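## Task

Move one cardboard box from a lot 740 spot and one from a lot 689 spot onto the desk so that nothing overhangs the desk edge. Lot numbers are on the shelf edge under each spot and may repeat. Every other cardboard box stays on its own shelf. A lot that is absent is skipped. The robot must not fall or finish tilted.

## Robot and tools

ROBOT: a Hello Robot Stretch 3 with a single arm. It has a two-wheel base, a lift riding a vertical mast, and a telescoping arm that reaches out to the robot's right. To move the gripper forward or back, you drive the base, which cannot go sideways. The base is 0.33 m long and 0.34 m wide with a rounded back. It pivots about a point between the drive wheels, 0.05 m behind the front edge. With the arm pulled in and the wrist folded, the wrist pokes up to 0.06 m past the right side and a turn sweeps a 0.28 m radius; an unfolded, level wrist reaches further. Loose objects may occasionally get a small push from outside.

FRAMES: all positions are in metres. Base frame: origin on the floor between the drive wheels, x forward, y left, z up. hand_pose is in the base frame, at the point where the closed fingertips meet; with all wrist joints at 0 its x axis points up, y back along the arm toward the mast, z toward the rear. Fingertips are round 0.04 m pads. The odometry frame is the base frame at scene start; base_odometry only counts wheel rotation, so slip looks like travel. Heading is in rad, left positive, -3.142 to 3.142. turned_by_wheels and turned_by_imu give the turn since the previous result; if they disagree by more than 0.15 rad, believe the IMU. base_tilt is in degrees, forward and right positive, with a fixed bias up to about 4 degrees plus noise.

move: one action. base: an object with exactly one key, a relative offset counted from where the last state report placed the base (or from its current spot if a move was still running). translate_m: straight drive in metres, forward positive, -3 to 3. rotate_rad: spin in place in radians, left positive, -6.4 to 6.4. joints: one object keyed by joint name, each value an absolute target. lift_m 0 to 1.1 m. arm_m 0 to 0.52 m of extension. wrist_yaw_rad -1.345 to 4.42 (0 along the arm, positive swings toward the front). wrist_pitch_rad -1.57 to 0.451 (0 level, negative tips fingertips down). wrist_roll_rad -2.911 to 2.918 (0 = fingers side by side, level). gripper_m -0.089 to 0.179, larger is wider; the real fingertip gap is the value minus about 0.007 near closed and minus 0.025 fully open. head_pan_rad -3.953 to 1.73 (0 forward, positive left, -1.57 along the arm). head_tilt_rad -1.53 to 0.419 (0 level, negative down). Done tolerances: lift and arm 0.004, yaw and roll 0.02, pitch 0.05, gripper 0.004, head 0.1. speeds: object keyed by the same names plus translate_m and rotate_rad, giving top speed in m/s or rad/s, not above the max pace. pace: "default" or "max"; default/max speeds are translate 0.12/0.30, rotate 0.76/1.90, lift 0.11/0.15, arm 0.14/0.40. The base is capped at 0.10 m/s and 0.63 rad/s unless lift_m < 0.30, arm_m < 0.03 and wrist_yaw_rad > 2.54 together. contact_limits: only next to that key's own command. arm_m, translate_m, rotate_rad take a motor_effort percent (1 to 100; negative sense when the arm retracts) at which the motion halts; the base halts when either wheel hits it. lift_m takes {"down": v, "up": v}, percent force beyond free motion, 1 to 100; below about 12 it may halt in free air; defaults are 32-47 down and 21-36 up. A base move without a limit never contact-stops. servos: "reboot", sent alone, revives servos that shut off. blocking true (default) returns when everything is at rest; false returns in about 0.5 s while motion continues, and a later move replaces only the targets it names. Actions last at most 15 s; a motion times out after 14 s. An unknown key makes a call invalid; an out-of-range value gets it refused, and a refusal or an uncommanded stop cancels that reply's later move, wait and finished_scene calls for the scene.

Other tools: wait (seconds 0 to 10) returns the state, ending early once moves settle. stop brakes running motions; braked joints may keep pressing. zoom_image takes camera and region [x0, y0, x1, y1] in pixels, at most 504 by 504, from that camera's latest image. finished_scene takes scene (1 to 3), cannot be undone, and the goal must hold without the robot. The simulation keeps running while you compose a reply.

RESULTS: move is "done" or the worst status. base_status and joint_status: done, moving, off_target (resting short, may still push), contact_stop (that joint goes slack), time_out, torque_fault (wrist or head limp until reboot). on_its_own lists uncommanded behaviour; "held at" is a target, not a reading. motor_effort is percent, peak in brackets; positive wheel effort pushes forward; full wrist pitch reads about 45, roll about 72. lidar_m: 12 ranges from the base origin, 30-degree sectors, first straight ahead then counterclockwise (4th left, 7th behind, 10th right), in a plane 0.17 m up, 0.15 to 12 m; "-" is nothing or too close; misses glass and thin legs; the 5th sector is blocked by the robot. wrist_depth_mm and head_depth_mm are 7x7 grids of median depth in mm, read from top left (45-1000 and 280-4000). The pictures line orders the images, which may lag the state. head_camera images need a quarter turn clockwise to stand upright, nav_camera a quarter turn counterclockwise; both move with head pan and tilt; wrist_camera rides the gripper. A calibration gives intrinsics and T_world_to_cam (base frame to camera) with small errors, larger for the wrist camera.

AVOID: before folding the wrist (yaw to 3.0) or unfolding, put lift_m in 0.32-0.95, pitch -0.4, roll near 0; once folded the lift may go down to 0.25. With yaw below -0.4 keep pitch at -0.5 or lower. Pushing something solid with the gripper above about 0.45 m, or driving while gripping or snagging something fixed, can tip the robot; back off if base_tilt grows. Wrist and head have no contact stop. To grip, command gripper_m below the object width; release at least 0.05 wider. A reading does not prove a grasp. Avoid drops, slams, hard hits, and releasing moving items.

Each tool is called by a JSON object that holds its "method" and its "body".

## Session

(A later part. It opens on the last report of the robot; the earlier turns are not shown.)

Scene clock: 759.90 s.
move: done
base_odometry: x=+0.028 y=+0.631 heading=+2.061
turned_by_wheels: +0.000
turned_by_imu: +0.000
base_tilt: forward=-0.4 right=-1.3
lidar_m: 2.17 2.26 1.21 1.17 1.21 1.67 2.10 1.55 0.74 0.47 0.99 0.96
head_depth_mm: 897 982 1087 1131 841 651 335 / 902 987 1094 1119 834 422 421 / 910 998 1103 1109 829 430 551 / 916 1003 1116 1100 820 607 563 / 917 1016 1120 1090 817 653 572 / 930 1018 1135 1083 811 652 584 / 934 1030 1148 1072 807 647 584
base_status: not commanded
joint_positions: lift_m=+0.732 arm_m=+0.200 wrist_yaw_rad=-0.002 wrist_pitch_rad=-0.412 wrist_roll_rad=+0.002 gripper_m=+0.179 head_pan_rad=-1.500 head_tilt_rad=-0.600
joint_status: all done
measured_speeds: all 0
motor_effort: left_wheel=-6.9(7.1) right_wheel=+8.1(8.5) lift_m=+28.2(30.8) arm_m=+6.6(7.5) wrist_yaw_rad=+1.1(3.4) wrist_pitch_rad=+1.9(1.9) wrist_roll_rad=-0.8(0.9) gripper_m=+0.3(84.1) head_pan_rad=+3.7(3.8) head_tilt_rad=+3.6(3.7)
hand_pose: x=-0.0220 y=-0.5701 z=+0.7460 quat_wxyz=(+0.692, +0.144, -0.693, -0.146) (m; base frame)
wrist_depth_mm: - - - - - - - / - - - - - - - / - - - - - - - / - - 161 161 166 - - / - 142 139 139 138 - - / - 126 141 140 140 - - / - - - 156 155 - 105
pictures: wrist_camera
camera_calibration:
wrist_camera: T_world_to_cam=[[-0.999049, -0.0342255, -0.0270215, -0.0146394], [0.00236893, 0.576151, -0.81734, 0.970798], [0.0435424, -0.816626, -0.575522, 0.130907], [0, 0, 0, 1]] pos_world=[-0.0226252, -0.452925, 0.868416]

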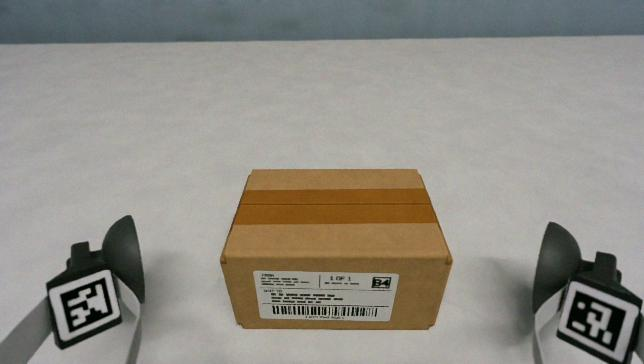

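{"method": "move", "body": {"joints": {"lift_m": 0.85, "head_pan_rad": 0.9, "head_tilt_rad": -0.4}, "pace": "max", "cameras": ["nav_camera", "head_camera"]}}

{"method": "move", "body": {"joints": {"arm_m": 0.0}, "pace": "max", "cameras": []}}

{"method": "move", "body": {"joints": {"wrist_yaw_rad": 3.0, "head_pan_rad": -1.57, "head_tilt_rad": -0.6}, "pace": "max", "cameras": ["head_camera"]}}

Scene clock: 780.67 s.
move: done
base_odometry: x=+0.028 y=+0.631 heading=+2.061
turned_by_wheels: +0.000
turned_by_imu: +0.000
base_tilt: forward=-0.3 right=-1.2
lidar_m: 2.17 2.26 1.21 1.17 1.21 1.67 2.11 1.54 0.74 0.47 0.99 0.95
head_depth_mm: 2187 2282 2348 2461 2433 1813 1437 / 2409 2509 2591 2707 2490 1808 1425 / 1357 1467 2769 2964 2334 1784 1418 / 1246 1325 1429 1543 1670 1721 1414 / 1159 1224 1310 1407 1513 1616 1406 / 1075 1136 1213 1290 1385 1488 1396 / 1007 1067 1122 1190 1267 1356 1395
base_status: not commanded
joint_positions: lift_m=+0.850 arm_m=+0.200 wrist_yaw_rad=-0.002 wrist_pitch_rad=-0.414 wrist_roll_rad=+0.002 gripper_m=+0.179 head_pan_rad=+0.908 head_tilt_rad=-0.394
joint_status: all done
measured_speeds: translate_m=+0.000 rotate_rad=+0.000 lift_m=+0.000 arm_m=+0.000 wrist_yaw_rad=+0.000 wrist_pitch_rad=+0.000 wrist_roll_rad=+0.000 head_pan_rad=-0.024 head_tilt_rad=+0.000
motor_effort: left_wheel=-6.3(7.3) right_wheel=+7.9(8.6) lift_m=+30.1(33.4) arm_m=+2.8(4.6) wrist_yaw_rad=+1.1(2.7) wrist_pitch_rad=+2.0(2.1) wrist_roll_rad=-0.9(0.9) gripper_m=+0.2(1.3) head_pan_rad=-2.7(5.7) head_tilt_rad=-3.7(8.4)
hand_pose: x=-0.0220 y=-0.5699 z=+0.8637 quat_wxyz=(+0.692, +0.145, -0.692, -0.146) (m; base frame)
wrist_depth_mm: - - - - - - - / - - - - - - - / - - - - - - - / - - - - - - - / - 142 - - - - - / - 126 - - - - - / - - - 227 226 - 105
pictures: head_camera (sideways), nav_camera (sideways)
camera_calibration:
head_camera: T_world_to_cam=[[-0.169476, -0.292448, -0.941144, 1.24132], [-0.764789, 0.641332, -0.0615665, 0.0844415], [0.621591, 0.709342, -0.332352, 0.384341], [0, 0, 0, 1]] pos_world=[0.0360512, 0.036237, 1.30119]
nav_camera: T_world_to_cam=[[0.207736, 0.293949, 0.932974, -1.17243], [0.797835, -0.602751, 0.0122609, 0.0293468], [0.565955, 0.741812, -0.359736, 0.417974], [0, 0, 0, 1]] pos_world=[-0.016412, 0.0522661, 1.24385]

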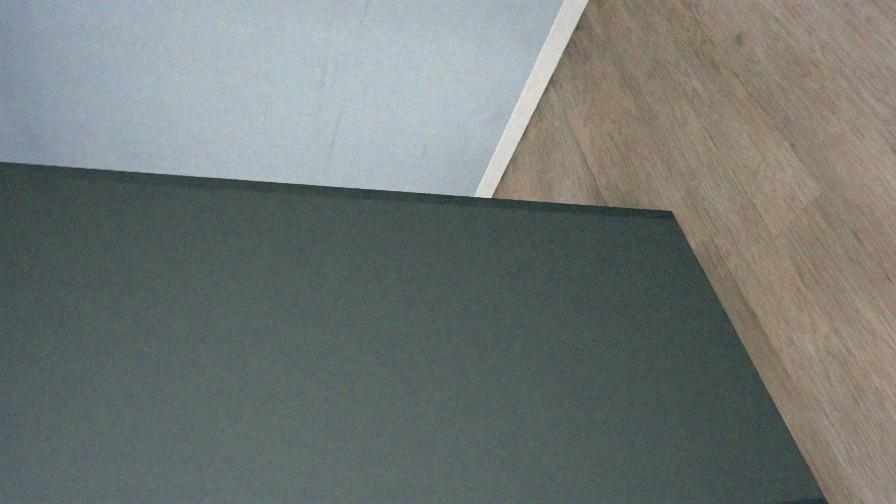

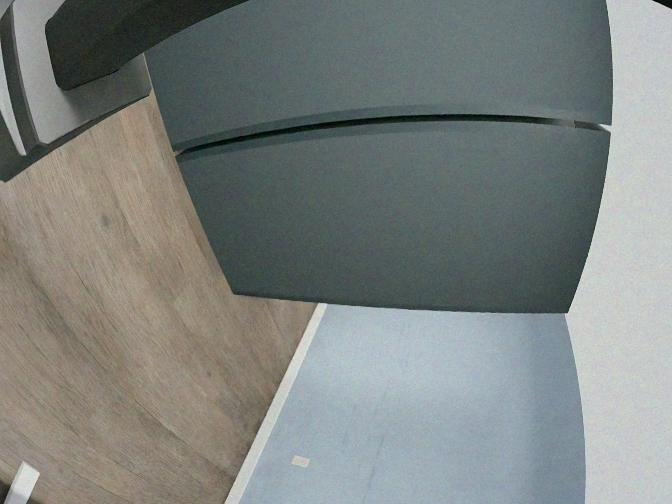

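Scene clock: 782.37 s.
move: done
base_odometry: x=+0.028 y=+0.631 heading=+2.061
turned_by_wheels: +0.000
turned_by_imu: +0.000
base_tilt: forward=-0.2 right=-1.3
lidar_m: 2.17 2.27 1.21 1.17 1.21 1.67 2.11 1.54 0.74 0.47 0.98 0.95
head_depth_mm: 2152 2269 2328 2444 2415 1808 1421 / 2374 2468 2592 2694 2414 1783 1418 / 1369 2633 2783 3016 2309 1779 1409 / 1255 1338 1439 1560 1685 1739 1401 / 1165 1232 1317 1419 1531 1634 1391 / 1085 1145 1219 1305 1386 1501 1392 / 1009 1068 1127 1204 1277 1371 1396
base_status: not commanded
joint_positions: lift_m=+0.850 arm_m=+0.001 wrist_yaw_rad=-0.002 wrist_pitch_rad=-0.414 wrist_roll_rad=+0.002 gripper_m=+0.179 head_pan_rad=+0.901 head_tilt_rad=-0.400
joint_status: all done
measured_speeds: all 0
motor_effort: left_wheel=-6.6(7.1) right_wheel=+7.6(8.4) lift_m=+28.4(30.5) arm_m=-13.3(15.2) wrist_yaw_rad=+1.4(2.0) wrist_pitch_rad=+2.1(2.2) wrist_roll_rad=-0.7(0.9) gripper_m=+0.4(1.2) head_pan_rad=-3.2(3.8) head_tilt_rad=-3.8(4.8)
hand_pose: x=-0.0220 y=-0.3704 z=+0.8635 quat_wxyz=(+0.691, +0.145, -0.692, -0.146) (m; base frame)
wrist_depth_mm: - - - - - - - / - - - - - - - / - - - - - - - / - - - 371 - - - / - 142 - 387 - - - / - 126 - - - - - / - - - - - - 105
pictures: none
No camera images: "cameras" was empty.

Scene clock: 784.77 s.
move: done
base_odometry: x=+0.028 y=+0.631 heading=+2.061
turned_by_wheels: +0.000
turned_by_imu: +0.000
base_tilt: forward=-0.3 right=-1.3
lidar_m: 2.18 2.26 1.21 1.17 1.21 1.67 2.11 1.54 0.74 0.47 0.98 0.95
head_depth_mm: 917 1008 1115 1127 839 668 598 / 913 1008 1114 1118 830 664 - / 912 1005 1120 1103 826 660 576 / 914 1001 1110 1095 819 657 574 / 913 999 1112 1090 815 653 571 / 914 1002 1117 1069 808 648 569 / 913 1001 1109 1064 803 643 567
base_status: not commanded
joint_positions: lift_m=+0.850 arm_m=+0.001 wrist_yaw_rad=+2.997 wrist_pitch_rad=-0.414 wrist_roll_rad=+0.002 gripper_m=+0.179 head_pan_rad=-1.579 head_tilt_rad=-0.604
joint_status: all done
measured_speeds: translate_m=+0.000 rotate_rad=+0.000 lift_m=+0.000 arm_m=+0.000 wrist_yaw_rad=+0.000 wrist_pitch_rad=+0.000 wrist_roll_rad=+0.000 head_pan_rad=+0.024 head_tilt_rad=+0.000
motor_effort: left_wheel=-6.5(7.2) right_wheel=+7.3(8.6) lift_m=+26.7(29.3) arm_m=-12.8(13.9) wrist_yaw_rad=+0.5(6.3) wrist_pitch_rad=+2.2(2.2) wrist_roll_rad=-0.7(1.0) gripper_m=+0.5(1.0) head_pan_rad=+3.3(5.5) head_tilt_rad=+3.4(6.7)
hand_pose: x=+0.0112 y=+0.0770 z=+0.8635 quat_wxyz=(+0.195, +0.701, +0.095, +0.679) (m; base frame)
wrist_depth_mm: - 137 - - - - - / - 147 - - - - - / - 161 - - - - - / - 183 - - - - - / - 191 215 - - - - / 123 140 239 - - - - / - - 277 - - - 105
pictures: head_camera (sideways)
camera_calibration:
head_camera: T_world_to_cam=[[-0.0422164, 0.523709, -0.85085, 1.12274], [0.997285, -0.0293365, -0.067539, 0.0814507], [-0.0603318, -0.851392, -0.521049, 0.634046], [0, 0, 0, 1]] pos_world=[0.00442179, -0.0457801, 1.29116]

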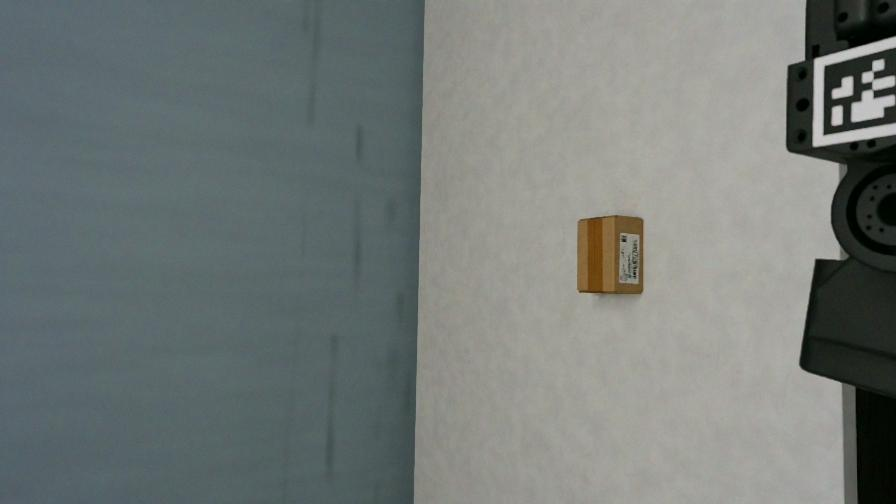

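{"method": "move", "body": {"joints": {"lift_m": 0.33, "head_pan_rad": 0.0, "head_tilt_rad": -0.3}, "cameras": ["nav_camera"]}}

Scene clock: 840.80 s.
move: done
base_odometry: x=+0.028 y=+0.631 heading=+2.061
turned_by_wheels: +0.000
turned_by_imu: +0.000
base_tilt: forward=-0.4 right=-1.3
lidar_m: 2.17 2.26 1.21 1.17 1.21 1.67 2.11 1.55 0.74 0.47 0.98 0.95
head_depth_mm: 1893 1980 2073 2159 2292 2047 1466 / 1892 1968 2077 2184 2293 2028 1562 / 1884 1961 2060 2160 2283 2004 1549 / 1879 1967 2063 2159 2297 1993 1546 / 1892 1970 2058 2161 2280 1981 1531 / 1881 1960 2070 2160 2261 2000 1517 / 1868 1950 2058 2143 2286 1959 1521
base_status: not commanded
joint_positions: lift_m=+0.330 arm_m=+0.001 wrist_yaw_rad=+2.997 wrist_pitch_rad=-0.414 wrist_roll_rad=+0.002 gripper_m=+0.179 head_pan_rad=+0.000 head_tilt_rad=-0.300
joint_status: all done
measured_speeds: all 0
motor_effort: left_wheel=-6.3(7.3) right_wheel=+8.4(8.5) lift_m=+23.5(26.6) arm_m=-10.1(12.4) wrist_yaw_rad=+1.9(3.4) wrist_pitch_rad=+2.1(2.3) wrist_roll_rad=-0.5(1.0) gripper_m=+0.5(1.3) head_pan_rad=-2.7(5.6) head_tilt_rad=-3.2(7.1)
hand_pose: x=+0.0112 y=+0.0770 z=+0.3435 quat_wxyz=(+0.195, +0.701, +0.095, +0.679) (m; base frame)
wrist_depth_mm: - 136 - - - - - / - 148 - - - - - / - 161 976 - - 990 973 / 824 186 743 802 796 775 765 / 683 191 216 662 657 660 648 / - 141 240 557 561 558 554 / 475 325 279 323 491 472 105
pictures: nav_camera (sideways)
camera_calibration:
nav_camera: T_world_to_cam=[[0.270215, 0.017056, 0.962649, -1.21157], [0.0144052, -0.999803, 0.0136708, 0.0322886], [0.962692, 0.0101731, -0.270408, 0.299298], [0, 0, 0, 1]] pos_world=[0.0387867, 0.0499019, 1.2468]

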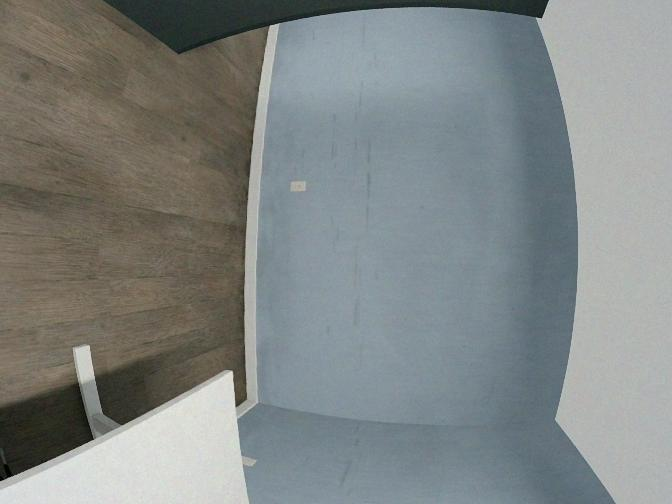

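{"method": "move", "body": {"joints": {"lift_m": 0.28}, "cameras": []}}

{"method": "move", "body": {"base": {"translate_m": 1.66}, "pace": "max", "cameras": []}}

{"method": "move", "body": {"base": {"rotate_rad": 1.6}, "pace": "max", "cameras": ["nav_camera"]}}

Scene clock: 848.40 s.
move: done
base_odometry: x=+0.028 y=+0.631 heading=+2.061
turned_by_wheels: +0.000
turned_by_imu: +0.000
base_tilt: forward=-0.4 right=-1.1
lidar_m: 2.17 2.26 1.21 1.17 1.21 1.67 2.11 1.55 0.74 0.47 0.99 0.96
head_depth_mm: 1886 1994 2087 2176 2291 2030 1457 / 1887 1967 2077 2179 2302 2018 1548 / 1892 1966 2072 2167 2280 2008 1545 / 1887 1972 2070 2168 2281 1999 1536 / 1880 1981 2050 2183 2269 1978 1531 / 1875 1951 2062 2171 2272 1975 1526 / 1859 1959 2047 2154 2286 1971 1517
base_status: not commanded
joint_positions: lift_m=+0.280 arm_m=+0.001 wrist_yaw_rad=+2.997 wrist_pitch_rad=-0.414 wrist_roll_rad=+0.002 gripper_m=+0.179 head_pan_rad=+0.000 head_tilt_rad=-0.300
joint_status: all done
measured_speeds: all 0
motor_effort: left_wheel=-6.6(7.1) right_wheel=+7.7(8.2) lift_m=+25.8(26.0) arm_m=-9.9(10.7) wrist_yaw_rad=+2.1(3.0) wrist_pitch_rad=+2.1(2.2) wrist_roll_rad=-0.6(0.8) gripper_m=+0.5(1.1) head_pan_rad=-3.1(3.7) head_tilt_rad=-3.0(4.0)
hand_pose: x=+0.0112 y=+0.0770 z=+0.2935 quat_wxyz=(+0.195, +0.701, +0.095, +0.679) (m; base frame)
wrist_depth_mm: - 137 - - - - - / - 147 - - - - - / 925 162 880 893 899 878 853 / 729 186 663 713 706 703 694 / 604 190 216 590 589 585 577 / - 141 240 315 499 493 487 / 261 268 260 271 433 425 105
pictures: none
No camera images: "cameras" was empty.

Scene clock: 855.33 s.
move: done
base_odometry: x=-0.754 y=+2.096 heading=+2.061
turned_by_wheels: +0.000
turned_by_imu: +0.002
base_tilt: forward=-0.3 right=-1.3
lidar_m: 0.53 0.55 0.76 2.14 1.45 1.66 3.73 1.11 1.17 1.13 0.74 0.55
head_depth_mm: 429 450 471 496 525 555 589 / 430 449 472 498 523 554 588 / 428 449 470 496 522 553 587 / 429 448 471 495 522 552 587 / 428 449 470 494 521 551 587 / 428 447 470 494 521 551 587 / 428 447 469 493 522 552 584
base_status: done
joint_positions: lift_m=+0.280 arm_m=+0.001 wrist_yaw_rad=+2.997 wrist_pitch_rad=-0.414 wrist_roll_rad=+0.002 gripper_m=+0.179 head_pan_rad=+0.000 head_tilt_rad=-0.301
joint_status: not commanded
measured_speeds: all 0
motor_effort: left_wheel=-0.9(9.7) right_wheel=+9.0(17.2) lift_m=+26.1(31.0) arm_m=-7.7(10.2) wrist_yaw_rad=+1.7(3.6) wrist_pitch_rad=+2.1(2.3) wrist_roll_rad=-0.5(1.0) gripper_m=+0.6(1.2) head_pan_rad=-2.6(3.6) head_tilt_rad=+1.7(3.4)
hand_pose: x=+0.0111 y=+0.0770 z=+0.2935 quat_wxyz=(+0.195, +0.701, +0.095, +0.679) (m; base frame)
wrist_depth_mm: - 137 - - - - - / - 147 - - - - - / 915 162 857 897 902 837 - / 744 185 664 712 699 697 671 / 607 194 216 591 581 584 583 / - 141 238 313 500 495 489 / 260 266 262 271 432 422 105
pictures: none
No camera images: "cameras" was empty.

Scene clock: 857.47 s.
move: done
base_odometry: x=-0.754 y=+2.096 heading=-2.623
turned_by_wheels: +1.600
turned_by_imu: +1.567
base_tilt: forward=-0.3 right=-1.3
lidar_m: 2.20 1.25 1.67 1.77 1.13 1.17 1.13 0.74 0.55 0.53 0.55 0.77
head_depth_mm: 1578 1550 1510 1470 1450 1436 1411 / 2246 2315 2226 2193 2114 1916 1554 / 2262 2384 2492 2605 2717 2005 1542 / 2255 2392 2496 2606 2748 1999 1532 / 2311 2388 2514 2640 2702 1983 1530 / 2258 2385 2488 2603 2703 1974 1521 / 1355 1374 1403 1433 1456 1496 1425
base_status: done
joint_positions: lift_m=+0.280 arm_m=+0.001 wrist_yaw_rad=+2.997 wrist_pitch_rad=-0.414 wrist_roll_rad=+0.002 gripper_m=+0.179 head_pan_rad=+0.000 head_tilt_rad=-0.301
joint_status: not commanded
measured_speeds: all 0
motor_effort: left_wheel=-4.8(14.6) right_wheel=+6.4(14.5) lift_m=+29.5(30.7) arm_m=-12.8(14.4) wrist_yaw_rad=+2.4(3.4) wrist_pitch_rad=+2.1(2.2) wrist_roll_rad=-0.8(1.0) gripper_m=+0.9(1.2) head_pan_rad=-2.7(3.5) head_tilt_rad=+2.9(2.9)
hand_pose: x=+0.0111 y=+0.0770 z=+0.2935 quat_wxyz=(+0.195, +0.701, +0.095, +0.679) (m; base frame)
wrist_depth_mm: 847 137 - - - - - / - 147 - - - - - / 888 161 863 925 883 876 869 / 734 186 662 727 703 701 694 / 605 193 216 586 585 588 575 / - 141 240 315 498 496 488 / 260 267 262 270 438 423 105
pictures: nav_camera (sideways)
camera_calibration:
nav_camera: T_world_to_cam=[[0.270981, 0.0170196, 0.962434, -1.21129], [0.0142814, -0.999805, 0.0136594, 0.0323042], [0.962479, 0.0100435, -0.271171, 0.300293], [0, 0, 0, 1]] pos_world=[0.0387498, 0.0498975, 1.24678]

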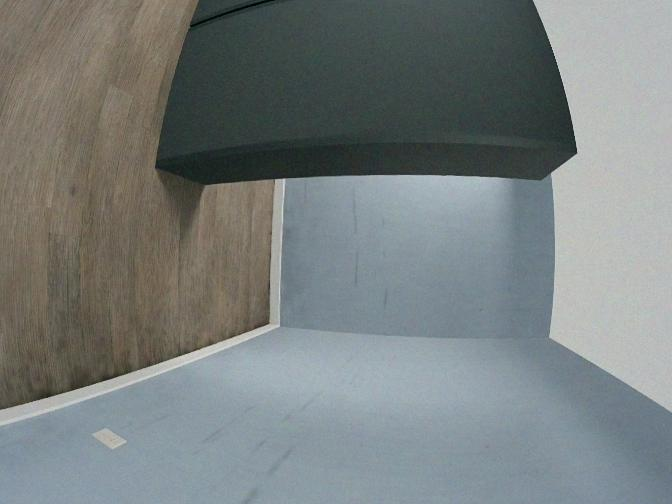

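{"method": "move", "body": {"base": {"translate_m": 1.6}, "joints": {"head_pan_rad": 1.57, "head_tilt_rad": -0.35}, "pace": "max", "cameras": ["nav_camera"]}}

Scene clock: 873.73 s.
move: done
base_odometry: x=-2.143 y=+1.302 heading=-2.623
turned_by_wheels: +0.000
turned_by_imu: +0.001
base_tilt: forward=-0.3 right=-1.2
lidar_m: 1.03 1.07 1.49 0.46 0.48 2.41 2.06 0.78 0.58 0.56 0.58 0.81
head_depth_mm: 3027 2942 2887 2840 2543 1930 1487 / 3611 3752 - 3836 2702 1899 1479 / 3592 3730 - - 2624 1897 1469 / 366 386 413 439 474 509 555 / 367 387 410 435 464 499 536 / 367 387 409 435 464 497 537 / 367 386 410 435 465 499 537
base_status: done
joint_positions: lift_m=+0.280 arm_m=+0.001 wrist_yaw_rad=+2.997 wrist_pitch_rad=-0.414 wrist_roll_rad=+0.002 gripper_m=+0.179 head_pan_rad=+1.570 head_tilt_rad=-0.350
joint_status: all done
measured_speeds: all 0
motor_effort: left_wheel=-2.1(10.5) right_wheel=+8.2(16.4) lift_m=+24.3(28.6) arm_m=+5.7(7.0) wrist_yaw_rad=+2.5(3.4) wrist_pitch_rad=+2.1(2.3) wrist_roll_rad=-0.8(1.0) gripper_m=+0.1(1.1) head_pan_rad=-3.0(5.0) head_tilt_rad=-4.0(7.2)
hand_pose: x=+0.0110 y=+0.0770 z=+0.2935 quat_wxyz=(+0.195, +0.701, +0.095, +0.679) (m; base frame)
wrist_depth_mm: - 137 - - - - - / - 147 - - - - - / - 161 171 894 885 880 870 / 738 178 188 718 699 698 704 / 607 190 214 596 579 590 584 / - 141 240 315 498 502 495 / 261 266 261 271 437 423 105
pictures: nav_camera (sideways)
camera_calibration:
nav_camera: T_world_to_cam=[[-0.0167461, 0.31803, 0.947933, -1.19059], [0.999817, 0.0140881, 0.0129361, 0.0272348], [-0.00924054, 0.947976, -0.318208, 0.367438], [0, 0, 0, 1]] pos_world=[-0.0437724, 0.0299387, 1.24517]

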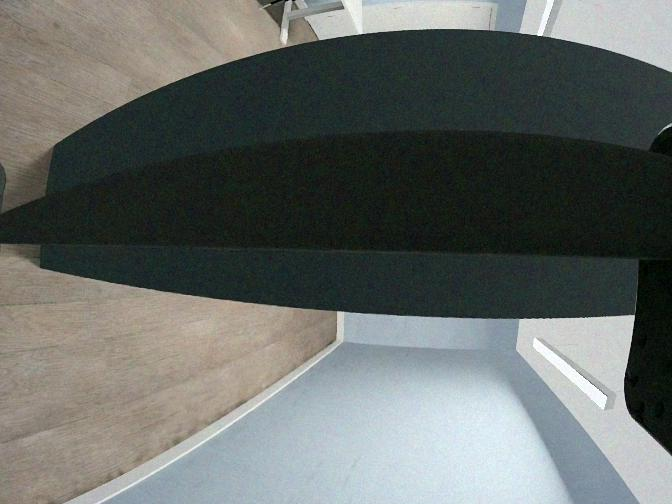

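{"method": "move", "body": {"base": {"translate_m": 0.3}, "joints": {"head_pan_rad": 1.4, "head_tilt_rad": -0.3}, "pace": "max", "cameras": ["nav_camera", "head_camera"]}}

Scene clock: 890.87 s.
move: done
base_odometry: x=-2.404 y=+1.154 heading=-2.623
turned_by_wheels: +0.000
turned_by_imu: +0.000
base_tilt: forward=-0.2 right=-1.2
lidar_m: 0.73 0.76 1.06 1.36 0.58 0.66 2.08 0.79 0.58 0.56 0.59 0.76
head_depth_mm: 1370 1373 1372 1383 1391 1397 1392 / 1737 1744 1737 1771 1766 1771 1554 / 2384 2417 2400 2449 2428 2023 1539 / 3126 3760 - - 2891 2000 1544 / 3185 3741 - - 2860 1980 1527 / 3213 3680 3871 - 2837 1986 1520 / 2615 1959 2068 2154 2049 1822 1472
base_status: done
joint_positions: lift_m=+0.280 arm_m=+0.001 wrist_yaw_rad=+2.998 wrist_pitch_rad=-0.414 wrist_roll_rad=+0.002 gripper_m=+0.179 head_pan_rad=+1.395 head_tilt_rad=-0.300
joint_status: all done
measured_speeds: all 0
motor_effort: left_wheel=-3.1(10.5) right_wheel=+7.3(16.9) lift_m=+28.7(30.4) arm_m=+14.1(14.4) wrist_yaw_rad=+2.0(2.9) wrist_pitch_rad=+2.1(2.3) wrist_roll_rad=-0.6(1.0) gripper_m=+0.2(1.1) head_pan_rad=+3.6(5.4) head_tilt_rad=+5.5(6.5)
hand_pose: x=+0.0110 y=+0.0770 z=+0.2935 quat_wxyz=(+0.195, +0.701, +0.095, +0.679) (m; base frame)
wrist_depth_mm: - 137 - - - - - / - 147 - - - - - / - 161 861 901 885 894 835 / - 178 663 711 709 695 696 / 587 189 215 588 587 579 577 / - 141 239 313 499 494 491 / 261 267 262 271 435 423 105
pictures: head_camera (sideways), nav_camera (sideways)
camera_calibration:
head_camera: T_world_to_cam=[[0.00275178, -0.249473, -0.968378, 1.27584], [-0.975027, 0.214381, -0.0579995, 0.0810874], [0.222071, 0.944354, -0.242653, 0.270035], [0, 0, 0, 1]] pos_world=[0.0155846, 0.0458957, 1.30572]
nav_camera: T_world_to_cam=[[0.0304719, 0.269351, 0.96256, -1.20999], [0.986943, -0.160491, 0.013666, 0.0263623], [0.158163, 0.949575, -0.270724, 0.304617], [0, 0, 0, 1]] pos_world=[-0.0373267, 0.0408847, 1.24679]

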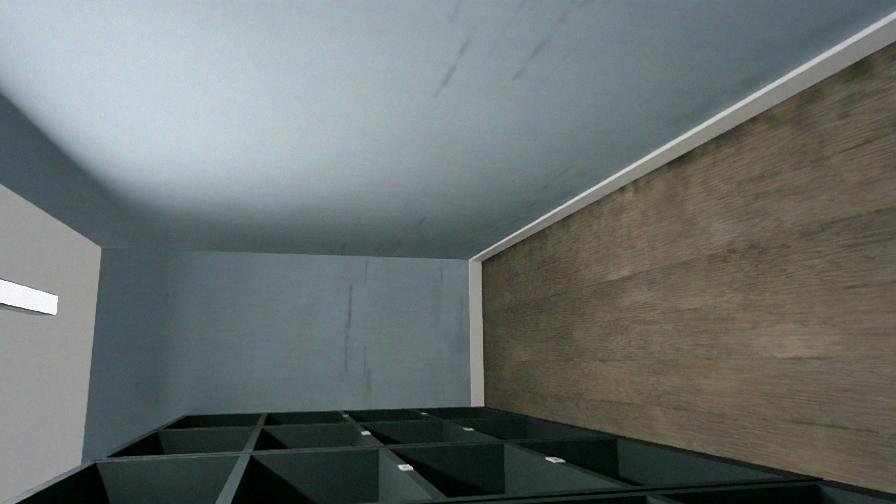

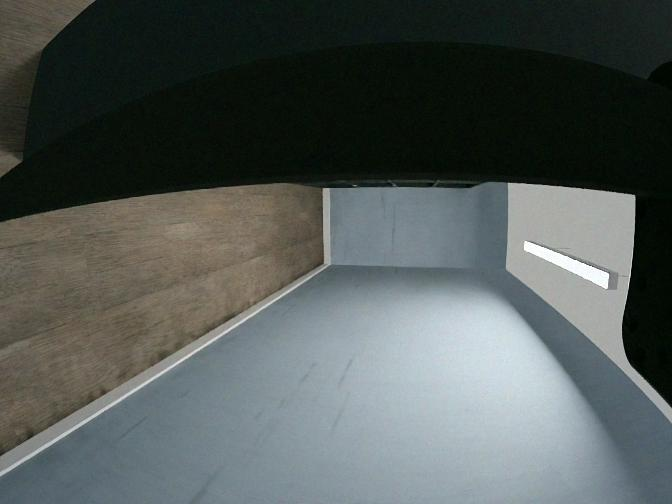

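{"method": "move", "body": {"base": {"translate_m": 0.2}, "pace": "max", "cameras": []}}

{"method": "move", "body": {"base": {"rotate_rad": -1.598}, "joints": {"head_pan_rad": -2.4, "head_tilt_rad": -0.35}, "pace": "max", "cameras": ["head_camera"]}}

Scene clock: 908.87 s.
move: done
base_odometry: x=-2.577 y=+1.054 heading=-2.623
turned_by_wheels: +0.000
turned_by_imu: +0.000
base_tilt: forward=-0.2 right=-1.1
lidar_m: 0.54 0.56 0.77 2.24 0.66 0.65 2.09 0.79 0.59 0.57 0.59 0.55
head_depth_mm: 1003 1001 1001 1007 1015 1018 1023 / 1283 1285 1291 1300 1297 1310 1318 / 1780 1780 1790 1808 1814 1773 1542 / 2691 2889 2946 2991 2637 2006 1548 / 3159 3792 - - 2852 1988 1534 / 3204 3678 3820 - 2848 1976 1526 / 3210 2915 2908 3061 2637 1976 1521
base_status: done
joint_positions: lift_m=+0.280 arm_m=+0.001 wrist_yaw_rad=+2.998 wrist_pitch_rad=-0.414 wrist_roll_rad=+0.002 gripper_m=+0.179 head_pan_rad=+1.400 head_tilt_rad=-0.300
joint_status: not commanded
measured_speeds: all 0
motor_effort: left_wheel=+1.6(9.3) right_wheel=+0.9(16.9) lift_m=+24.9(25.1) arm_m=+11.7(14.3) wrist_yaw_rad=+2.8(3.2) wrist_pitch_rad=+2.1(2.2) wrist_roll_rad=-0.4(0.9) gripper_m=+0.4(1.0) head_pan_rad=+2.7(4.0) head_tilt_rad=+4.9(6.0)
hand_pose: x=+0.0110 y=+0.0770 z=+0.2935 quat_wxyz=(+0.195, +0.701, +0.095, +0.679) (m; base frame)
wrist_depth_mm: - 137 - - - - - / - 147 - - - - - / - 162 877 918 899 854 - / 676 186 661 716 699 700 590 / 599 194 216 586 589 586 574 / - 141 241 313 498 500 494 / 260 267 262 271 435 425 105
pictures: none
No camera images: "cameras" was empty.

Scene clock: 911.73 s.
move: done
base_odometry: x=-2.577 y=+1.054 heading=+2.062
turned_by_wheels: -1.598
turned_by_imu: -1.568
base_tilt: forward=-0.3 right=-1.2
lidar_m: 0.57 0.59 0.56 0.54 0.56 0.77 2.18 0.66 0.66 2.14 0.80 0.58
head_depth_mm: 1203 1233 1302 1341 1434 1607 1494 / 1304 1287 1413 1242 1507 1562 1447 / 1318 1000 1486 1050 1502 1171 1383 / 1152 816 1327 987 1341 1119 967 / 557 587 624 665 710 762 820 / 620 656 701 751 812 875 946 / 698 747 799 870 945 1032 1138
base_status: done
joint_positions: lift_m=+0.280 arm_m=+0.001 wrist_yaw_rad=+2.998 wrist_pitch_rad=-0.414 wrist_roll_rad=+0.002 gripper_m=+0.179 head_pan_rad=-2.408 head_tilt_rad=-0.350
joint_status: all done
measured_speeds: translate_m=+0.000 rotate_rad=+0.000 lift_m=+0.000 arm_m=+0.000 wrist_yaw_rad=+0.000 wrist_pitch_rad=+0.000 wrist_roll_rad=+0.000 head_pan_rad=+0.024 head_tilt_rad=+0.000
motor_effort: left_wheel=+4.3(14.9) right_wheel=-6.9(14.7) lift_m=+25.5(26.7) arm_m=-8.5(12.5) wrist_yaw_rad=+2.1(3.0) wrist_pitch_rad=+2.1(2.2) wrist_roll_rad=-0.7(0.9) gripper_m=+0.9(1.2) head_pan_rad=+3.6(5.0) head_tilt_rad=-4.1(6.1)
hand_pose: x=+0.0110 y=+0.0770 z=+0.2935 quat_wxyz=(+0.195, +0.701, +0.095, +0.679) (m; base frame)
wrist_depth_mm: 503 137 518 533 539 545 - / 539 147 174 - - - - / - 162 171 - - - - / - 181 188 676 685 678 667 / 613 194 216 594 587 581 577 / - 141 239 314 497 502 490 / 261 267 262 270 435 421 105
pictures: head_camera (sideways)
camera_calibration:
head_camera: T_world_to_cam=[[0.186413, 0.230158, -0.955132, 1.25741], [0.639354, -0.766572, -0.0599375, 0.0737589], [-0.745973, -0.599495, -0.290052, 0.337631], [0, 0, 0, 1]] pos_world=[-0.0296934, -0.0304537, 1.30335]

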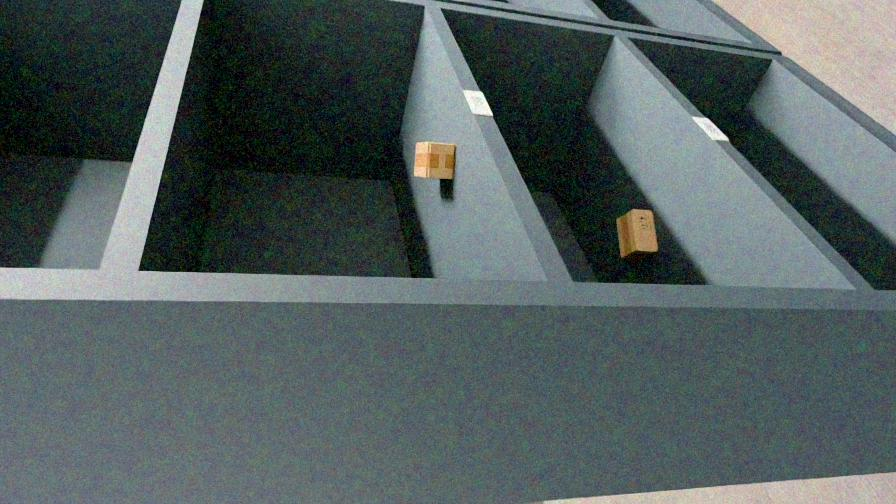

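{"method": "zoom_image", "body": {"camera": "head_camera", "region": [455, 80, 505, 125]}}

{"method": "zoom_image", "body": {"camera": "head_camera", "region": [685, 107, 735, 147]}}

Scaled by 10.080 from the camera's 896x504 image, which has a finer 1280x720 frame.

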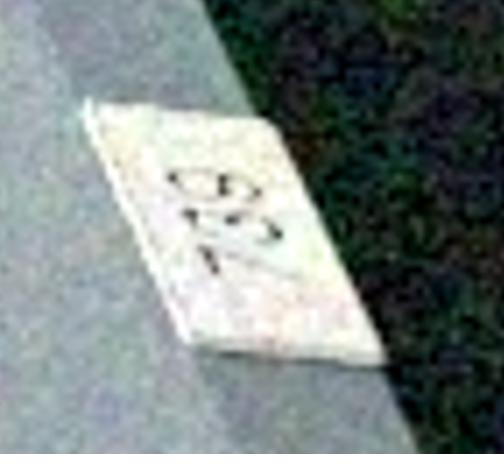

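Scaled by 10.080 from the camera's 896x504 image, which has a finer 1280x720 frame.

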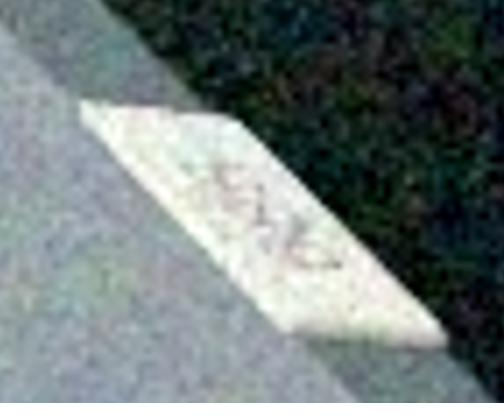

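{"method": "move", "body": {"base": {"translate_m": -0.95}, "joints": {"head_pan_rad": -1.65, "head_tilt_rad": -0.5}, "pace": "max", "cameras": ["head_camera", "nav_camera"]}}

Scene clock: 925.43 s.
move: done
base_odometry: x=-2.129 y=+0.217 heading=+2.063
turned_by_wheels: +0.000
turned_by_imu: -0.001
base_tilt: forward=-0.3 right=-1.3
lidar_m: 1.50 0.77 0.56 0.54 0.57 0.78 2.21 0.65 0.60 0.91 0.65 0.66
head_depth_mm: 766 819 881 740 589 881 785 / 756 823 901 733 584 960 780 / 754 815 888 724 552 957 777 / 747 808 879 713 545 945 772 / 740 801 870 599 542 901 768 / 734 792 862 698 538 936 766 / 729 790 853 692 533 933 761
base_status: done
joint_positions: lift_m=+0.280 arm_m=+0.001 wrist_yaw_rad=+2.998 wrist_pitch_rad=-0.414 wrist_roll_rad=+0.002 gripper_m=+0.179 head_pan_rad=-1.650 head_tilt_rad=-0.500
joint_status: all done
measured_speeds: all 0
motor_effort: left_wheel=+0.5(14.0) right_wheel=-9.4(14.7) lift_m=+30.2(30.4) arm_m=-12.9(14.0) wrist_yaw_rad=+2.6(3.6) wrist_pitch_rad=+2.2(2.2) wrist_roll_rad=-0.6(0.9) gripper_m=+0.5(1.2) head_pan_rad=-3.1(4.6) head_tilt_rad=+4.7(7.9)
hand_pose: x=+0.0110 y=+0.0770 z=+0.2935 quat_wxyz=(+0.195, +0.701, +0.095, +0.679) (m; base frame)
wrist_depth_mm: 505 137 524 538 541 - - / 547 147 - - - - - / - 162 170 - - - - / - 182 189 684 680 675 692 / 608 194 215 590 584 583 577 / - 141 240 314 497 489 490 / 259 266 262 271 435 426 105
pictures: head_camera (sideways), nav_camera (sideways)
camera_calibration:
head_camera: T_world_to_cam=[[-0.0119678, 0.434803, -0.900446, 1.18725], [0.992116, -0.107182, -0.0649419, 0.07811], [-0.124749, -0.894124, -0.430093, 0.516088], [0, 0, 0, 1]] pos_world=[0.00109593, -0.0463992, 1.29609]
nav_camera: T_world_to_cam=[[-0.0190557, -0.456134, 0.889707, -1.1146], [-0.998004, 0.0622614, 0.0105449, 0.042537], [-0.0602043, -0.88773, -0.45641, 0.547597], [0, 0, 0, 1]] pos_world=[0.0541804, -0.0249354, 1.24115]

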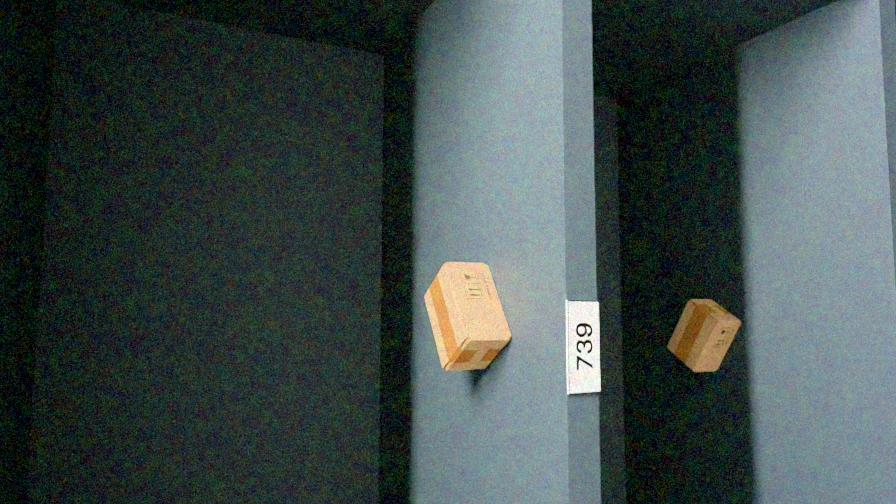

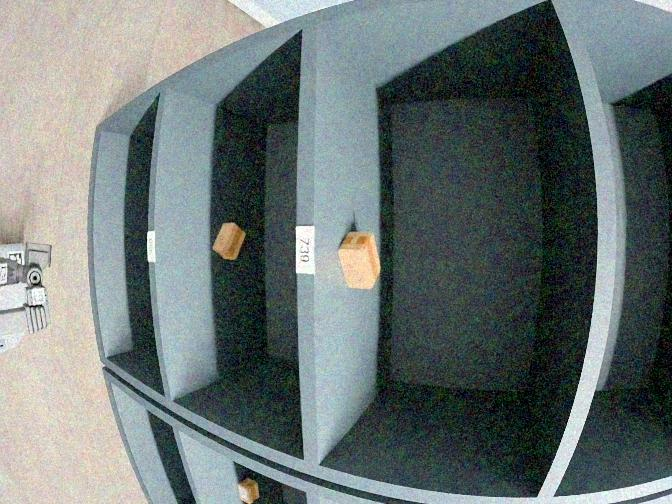

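{"method": "move", "body": {"joints": {"head_pan_rad": -1.6, "head_tilt_rad": -0.85}, "pace": "max", "cameras": ["head_camera"]}}

Scene clock: 931.43 s.
move: done
base_odometry: x=-2.129 y=+0.217 heading=+2.063
turned_by_wheels: +0.000
turned_by_imu: +0.000
base_tilt: forward=-0.3 right=-1.3
lidar_m: 1.51 0.77 0.56 0.54 0.57 0.78 2.22 0.65 0.60 0.91 0.65 0.66
head_depth_mm: 770 711 550 978 889 1087 1132 / 771 702 544 1061 906 1208 1119 / 767 693 537 1052 891 1202 1122 / 763 657 533 1042 892 1196 1112 / 764 643 527 1005 888 1191 1109 / 758 666 539 1026 877 1191 1104 / 763 658 535 1021 872 1179 1097
base_status: not commanded
joint_positions: lift_m=+0.280 arm_m=+0.001 wrist_yaw_rad=+2.998 wrist_pitch_rad=-0.414 wrist_roll_rad=+0.002 gripper_m=+0.179 head_pan_rad=-1.605 head_tilt_rad=-0.851
joint_status: all done
measured_speeds: all 0
motor_effort: left_wheel=+0.5(1.0) right_wheel=-9.9(10.5) lift_m=+30.4(31.1) arm_m=-11.9(12.9) wrist_yaw_rad=+0.8(2.6) wrist_pitch_rad=+2.1(2.2) wrist_roll_rad=-0.7(0.9) gripper_m=+0.4(1.2) head_pan_rad=+3.3(5.5) head_tilt_rad=-5.9(7.5)
hand_pose: x=+0.0110 y=+0.0770 z=+0.2935 quat_wxyz=(+0.195, +0.701, +0.095, +0.679) (m; base frame)
wrist_depth_mm: 505 137 532 533 542 - - / 542 147 - - - - - / - 162 170 - - - - / - 182 190 688 681 680 691 / 604 194 214 582 578 582 577 / - 141 238 315 502 495 491 / 261 265 261 269 434 419 105
pictures: head_camera (sideways)
camera_calibration:
head_camera: T_world_to_cam=[[-0.0219508, 0.716767, -0.696967, 0.922031], [0.996758, -0.0382884, -0.0707688, 0.0856364], [-0.0774105, -0.69626, -0.713603, 0.884635], [0, 0, 0, 1]] pos_world=[0.00336063, -0.0416666, 1.27996]

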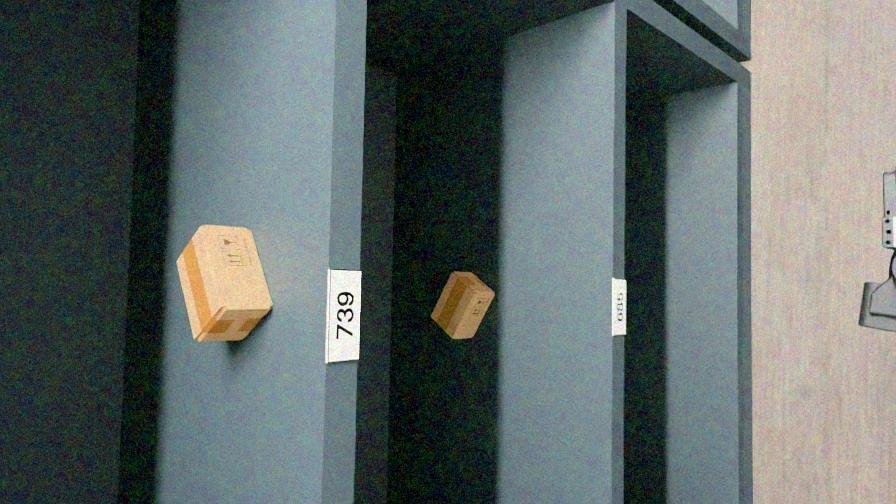

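{"method": "zoom_image", "body": {"camera": "head_camera", "region": [604, 274, 640, 340]}}

{"method": "move", "body": {"base": {"translate_m": -0.92}, "joints": {"head_pan_rad": -1.6, "head_tilt_rad": -0.7}, "pace": "max", "cameras": ["head_camera", "nav_camera"]}}

Scaled by 7.636 from the camera's 896x504 image, which has a finer 1280x720 frame.

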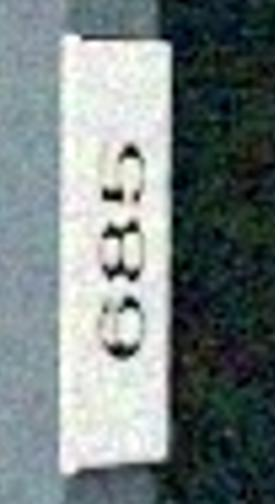

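Scene clock: 943.03 s.
move: done
base_odometry: x=-1.694 y=-0.594 heading=+2.063
turned_by_wheels: +0.000
turned_by_imu: -0.001
base_tilt: forward=-0.3 right=-1.2
lidar_m: 2.09 0.78 0.57 0.55 0.58 0.79 2.24 0.65 0.61 0.90 0.63 0.65
head_depth_mm: 742 833 712 555 970 845 1061 / 740 830 704 550 991 839 1112 / 742 827 694 547 989 836 1116 / 739 825 649 541 978 832 1104 / 737 820 631 538 941 826 1098 / 734 821 668 552 965 822 1097 / 733 820 660 549 963 818 1080
base_status: done
joint_positions: lift_m=+0.280 arm_m=+0.001 wrist_yaw_rad=+2.998 wrist_pitch_rad=-0.414 wrist_roll_rad=+0.002 gripper_m=+0.179 head_pan_rad=-1.600 head_tilt_rad=-0.700
joint_status: all done
measured_speeds: all 0
motor_effort: left_wheel=+0.1(13.9) right_wheel=-9.8(15.3) lift_m=+28.0(30.4) arm_m=-11.3(12.5) wrist_yaw_rad=+1.4(3.4) wrist_pitch_rad=+2.1(2.2) wrist_roll_rad=-0.5(1.0) gripper_m=+0.5(1.1) head_pan_rad=+2.9(4.9) head_tilt_rad=+2.4(3.9)
hand_pose: x=+0.0110 y=+0.0770 z=+0.2935 quat_wxyz=(+0.195, +0.701, +0.095, +0.679) (m; base frame)
wrist_depth_mm: 510 136 526 541 - - - / - 148 - - - - - / - 162 170 - - - - / - 182 189 688 678 676 690 / 606 194 215 586 588 579 579 / - 141 240 314 499 500 487 / 261 266 261 270 437 423 105
pictures: head_camera (sideways), nav_camera (sideways)
camera_calibration:
head_camera: T_world_to_cam=[[-0.028769, 0.603665, -0.796719, 1.05209], [0.996627, -0.0439643, -0.0692988, 0.0837372], [-0.0768604, -0.796025, -0.600363, 0.737336], [0, 0, 0, 1]] pos_world=[0.00348471, -0.0444879, 1.28669]
nav_camera: T_world_to_cam=[[-0.00107278, -0.623919, 0.781488, -0.9736], [-0.99992, 0.0104939, 0.0070054, 0.047159], [-0.0125716, -0.781418, -0.623881, 0.765194], [0, 0, 0, 1]] pos_world=[0.0557306, -0.0100058, 1.23792]

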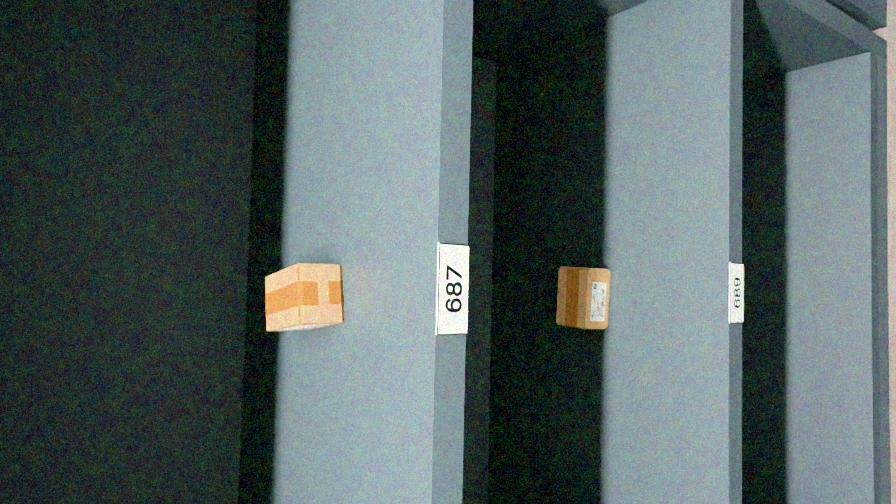

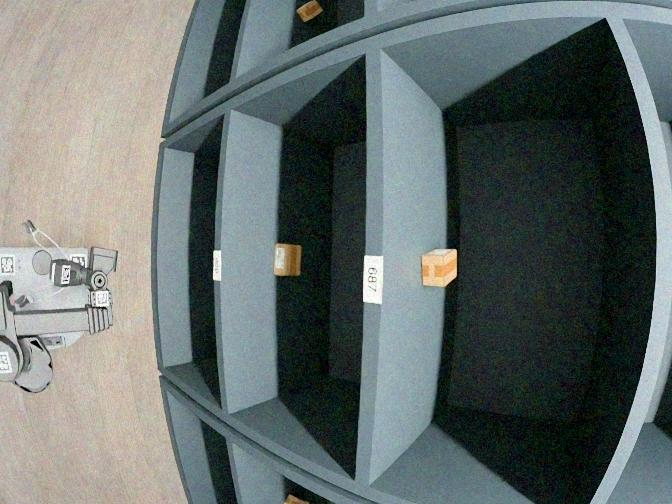

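{"method": "zoom_image", "body": {"camera": "head_camera", "region": [722, 258, 756, 328]}}

{"method": "zoom_image", "body": {"camera": "head_camera", "region": [730, 276, 746, 290]}}

{"method": "zoom_image", "body": {"camera": "head_camera", "region": [730, 296, 746, 310]}}

Scaled by 7.200 from the camera's 896x504 image, which has a finer 1280x720 frame.

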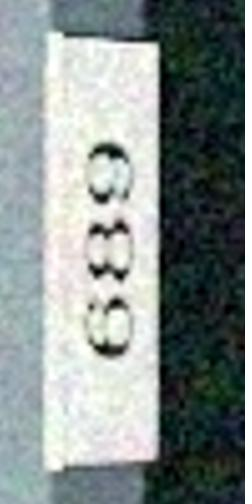

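Scaled by 31.500 from the camera's 896x504 image, which has a finer 1280x720 frame.

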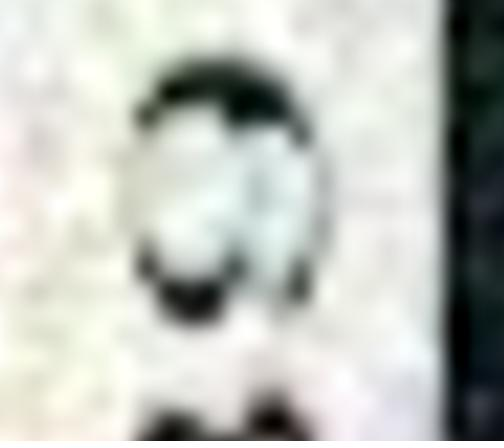

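Scaled by 31.500 from the camera's 896x504 image, which has a finer 1280x720 frame.

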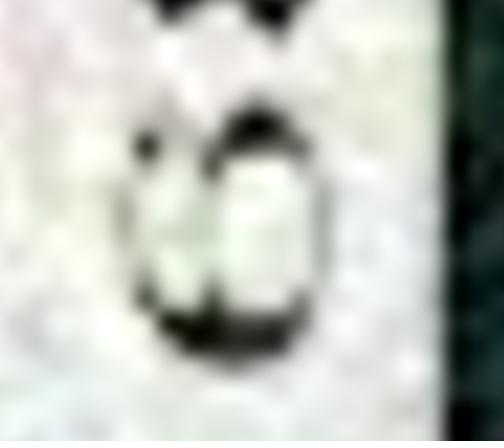

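{"method": "move", "body": {"joints": {"lift_m": 0.6, "wrist_pitch_rad": -0.4, "wrist_roll_rad": 0.0}, "pace": "max", "cameras": []}}

{"method": "move", "body": {"joints": {"wrist_yaw_rad": 0.0}, "cameras": ["wrist_camera"]}}

Scene clock: 1003.07 s.
move: done
base_odometry: x=-1.694 y=-0.594 heading=+2.063
turned_by_wheels: +0.000
turned_by_imu: +0.000
base_tilt: forward=-0.3 right=-1.2
lidar_m: 2.08 0.78 0.57 0.55 0.57 0.79 2.23 0.65 0.61 0.91 0.63 0.65
head_depth_mm: 744 832 712 556 974 843 1066 / 741 828 704 552 996 841 1110 / 737 827 694 546 993 834 1108 / 741 825 649 540 983 831 1104 / 735 823 631 538 941 826 1097 / 733 819 670 552 967 819 1092 / 736 817 661 548 964 818 1085
base_status: not commanded
joint_positions: lift_m=+0.600 arm_m=+0.001 wrist_yaw_rad=+2.998 wrist_pitch_rad=-0.414 wrist_roll_rad=+0.002 gripper_m=+0.179 head_pan_rad=-1.600 head_tilt_rad=-0.700
joint_status: all done
measured_speeds: all 0
motor_effort: left_wheel=+0.2(0.7) right_wheel=-10.3(11.3) lift_m=+27.4(33.7) arm_m=-10.2(11.3) wrist_yaw_rad=+0.6(2.9) wrist_pitch_rad=+2.2(5.8) wrist_roll_rad=-0.8(1.7) gripper_m=+0.5(1.2) head_pan_rad=+2.1(3.1) head_tilt_rad=+2.3(4.1)
hand_pose: x=+0.0110 y=+0.0770 z=+0.6135 quat_wxyz=(+0.195, +0.701, +0.095, +0.679) (m; base frame)
wrist_depth_mm: 508 137 534 537 - - - / - 147 - - - - - / - 162 171 - - - - / - 179 187 - - - - / - 147 206 - - - - / - 139 235 865 864 844 868 / 749 757 276 776 764 749 105
pictures: none
No camera images: "cameras" was empty.

Scene clock: 1005.53 s.
move: done
base_odometry: x=-1.694 y=-0.594 heading=+2.063
turned_by_wheels: +0.000
turned_by_imu: +0.000
base_tilt: forward=-0.3 right=-1.2
lidar_m: 2.09 0.78 0.57 0.55 0.58 0.79 2.23 0.65 0.61 0.90 0.62 0.65
head_depth_mm: 745 832 712 557 971 846 1067 / 745 827 706 551 998 841 1113 / 739 828 694 546 984 832 1099 / 737 825 650 540 980 829 1081 / 736 822 630 538 938 826 1086 / 734 822 669 553 970 820 1092 / 734 819 663 547 968 814 1084
base_status: not commanded
joint_positions: lift_m=+0.600 arm_m=+0.001 wrist_yaw_rad=+0.003 wrist_pitch_rad=-0.414 wrist_roll_rad=+0.002 gripper_m=+0.179 head_pan_rad=-1.600 head_tilt_rad=-0.700
joint_status: all done
measured_speeds: all 0
motor_effort: left_wheel=+0.1(0.8) right_wheel=-9.8(10.9) lift_m=+23.6(27.4) arm_m=-10.6(11.1) wrist_yaw_rad=-3.9(6.5) wrist_pitch_rad=+2.1(2.3) wrist_roll_rad=-0.7(1.0) gripper_m=+0.4(1.3) head_pan_rad=+2.2(2.8) head_tilt_rad=+2.5(3.5)
hand_pose: x=-0.0208 y=-0.3704 z=+0.6135 quat_wxyz=(+0.692, +0.147, -0.692, -0.145) (m; base frame)
wrist_depth_mm: 505 - - - - - 576 / 502 - - 425 - 517 540 / 456 452 443 421 435 432 428 / 359 357 350 350 344 342 340 / 305 295 298 290 287 283 284 / - 139 - - - - - / - 644 - - - - 105
pictures: wrist_camera
camera_calibration:
wrist_camera: T_world_to_cam=[[-0.998862, -0.0392335, -0.0271063, -0.0120431], [-0.000562333, 0.578076, -0.815983, 0.747225], [0.0476834, -0.815039, -0.57744, 0.219528], [0, 0, 0, 1]] pos_world=[-0.022077, -0.253502, 0.736161]

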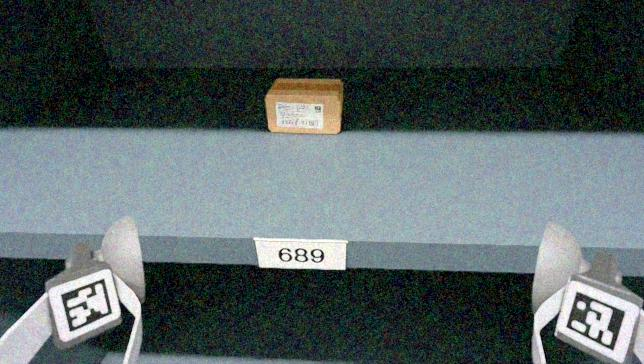

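{"method": "move", "body": {"base": {"translate_m": 0.043}, "cameras": []}}

{"method": "move", "body": {"joints": {"arm_m": 0.19}, "cameras": ["wrist_camera"]}}

Scene clock: 1023.30 s.
move: done
base_odometry: x=-1.715 y=-0.556 heading=+2.063
turned_by_wheels: +0.000
turned_by_imu: +0.000
base_tilt: forward=-0.4 right=-1.2
lidar_m: 2.08 0.78 0.57 0.55 0.57 0.79 2.24 0.64 0.64 0.91 0.60 0.65
head_depth_mm: 746 833 709 557 1004 848 1096 / 741 828 704 551 998 841 1113 / 741 827 695 546 990 836 1107 / 739 821 622 541 945 830 1080 / 737 824 677 557 976 827 1084 / 735 819 669 554 971 822 1092 / 732 818 661 549 964 817 1085
base_status: done
joint_positions: lift_m=+0.600 arm_m=+0.001 wrist_yaw_rad=+0.003 wrist_pitch_rad=-0.414 wrist_roll_rad=+0.002 gripper_m=+0.179 head_pan_rad=-1.600 head_tilt_rad=-0.700
joint_status: not commanded
measured_speeds: all 0
motor_effort: left_wheel=+2.9(10.1) right_wheel=+7.2(8.9) lift_m=+24.9(24.9) arm_m=-9.6(10.0) wrist_yaw_rad=-2.1(4.3) wrist_pitch_rad=+2.2(2.3) wrist_roll_rad=-0.5(1.0) gripper_m=+0.3(1.0) head_pan_rad=+0.9(2.1) head_tilt_rad=+2.2(3.0)
hand_pose: x=-0.0209 y=-0.3704 z=+0.6135 quat_wxyz=(+0.692, +0.147, -0.692, -0.145) (m; base frame)
wrist_depth_mm: 478 - - - - - 591 / 476 - - 420 515 517 540 / 457 454 446 420 437 432 428 / 356 354 352 348 345 343 341 / 306 295 300 290 286 284 283 / 118 141 - - - - - / 118 - - - - - 105
pictures: none
No camera images: "cameras" was empty.

Scene clock: 1025.93 s.
move: done
base_odometry: x=-1.715 y=-0.556 heading=+2.063
turned_by_wheels: +0.000
turned_by_imu: +0.000
base_tilt: forward=-0.3 right=-1.2
lidar_m: 2.08 0.78 0.57 0.55 0.57 0.79 2.24 0.64 0.64 0.90 0.60 0.65
head_depth_mm: 744 830 710 557 1005 845 1100 / 742 828 702 550 998 840 1070 / 742 828 694 545 988 521 520 / 739 824 622 539 946 523 1098 / 737 820 677 557 974 821 1097 / 735 820 670 552 972 819 1090 / 734 819 662 547 960 817 1085
base_status: not commanded
joint_positions: lift_m=+0.600 arm_m=+0.190 wrist_yaw_rad=+0.003 wrist_pitch_rad=-0.414 wrist_roll_rad=+0.002 gripper_m=+0.179 head_pan_rad=-1.600 head_tilt_rad=-0.700
joint_status: all done
measured_speeds: all 0
motor_effort: left_wheel=+2.7(3.5) right_wheel=+8.0(8.6) lift_m=+27.7(27.7) arm_m=+13.4(15.5) wrist_yaw_rad=-3.4(4.0) wrist_pitch_rad=+2.2(2.3) wrist_roll_rad=-0.7(0.9) gripper_m=+0.3(1.1) head_pan_rad=+1.1(2.1) head_tilt_rad=+2.1(3.0)
hand_pose: x=-0.0209 y=-0.5598 z=+0.6135 quat_wxyz=(+0.692, +0.147, -0.692, -0.145) (m; base frame)
wrist_depth_mm: - - - - - - - / 460 - - - - - - / 453 448 443 442 432 430 427 / 355 353 351 262 330 341 337 / 295 280 290 269 277 285 291 / - 232 246 243 242 242 240 / 205 209 214 212 213 206 105
pictures: wrist_camera
camera_calibration:
wrist_camera: T_world_to_cam=[[-0.998873, -0.0389618, -0.0271064, -0.0193839], [-0.000405141, 0.57808, -0.81598, 0.856728], [0.0474617, -0.81505, -0.577444, 0.0651347], [0, 0, 0, 1]] pos_world=[-0.0221064, -0.442924, 0.736159]

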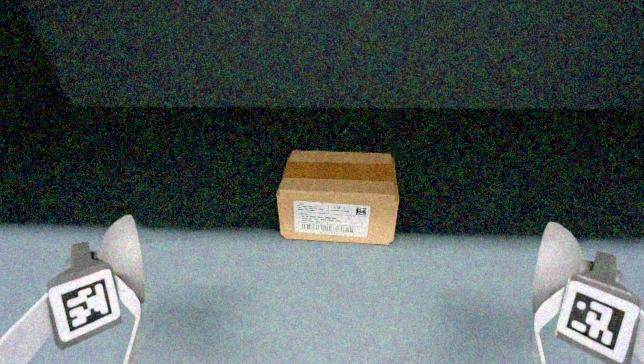

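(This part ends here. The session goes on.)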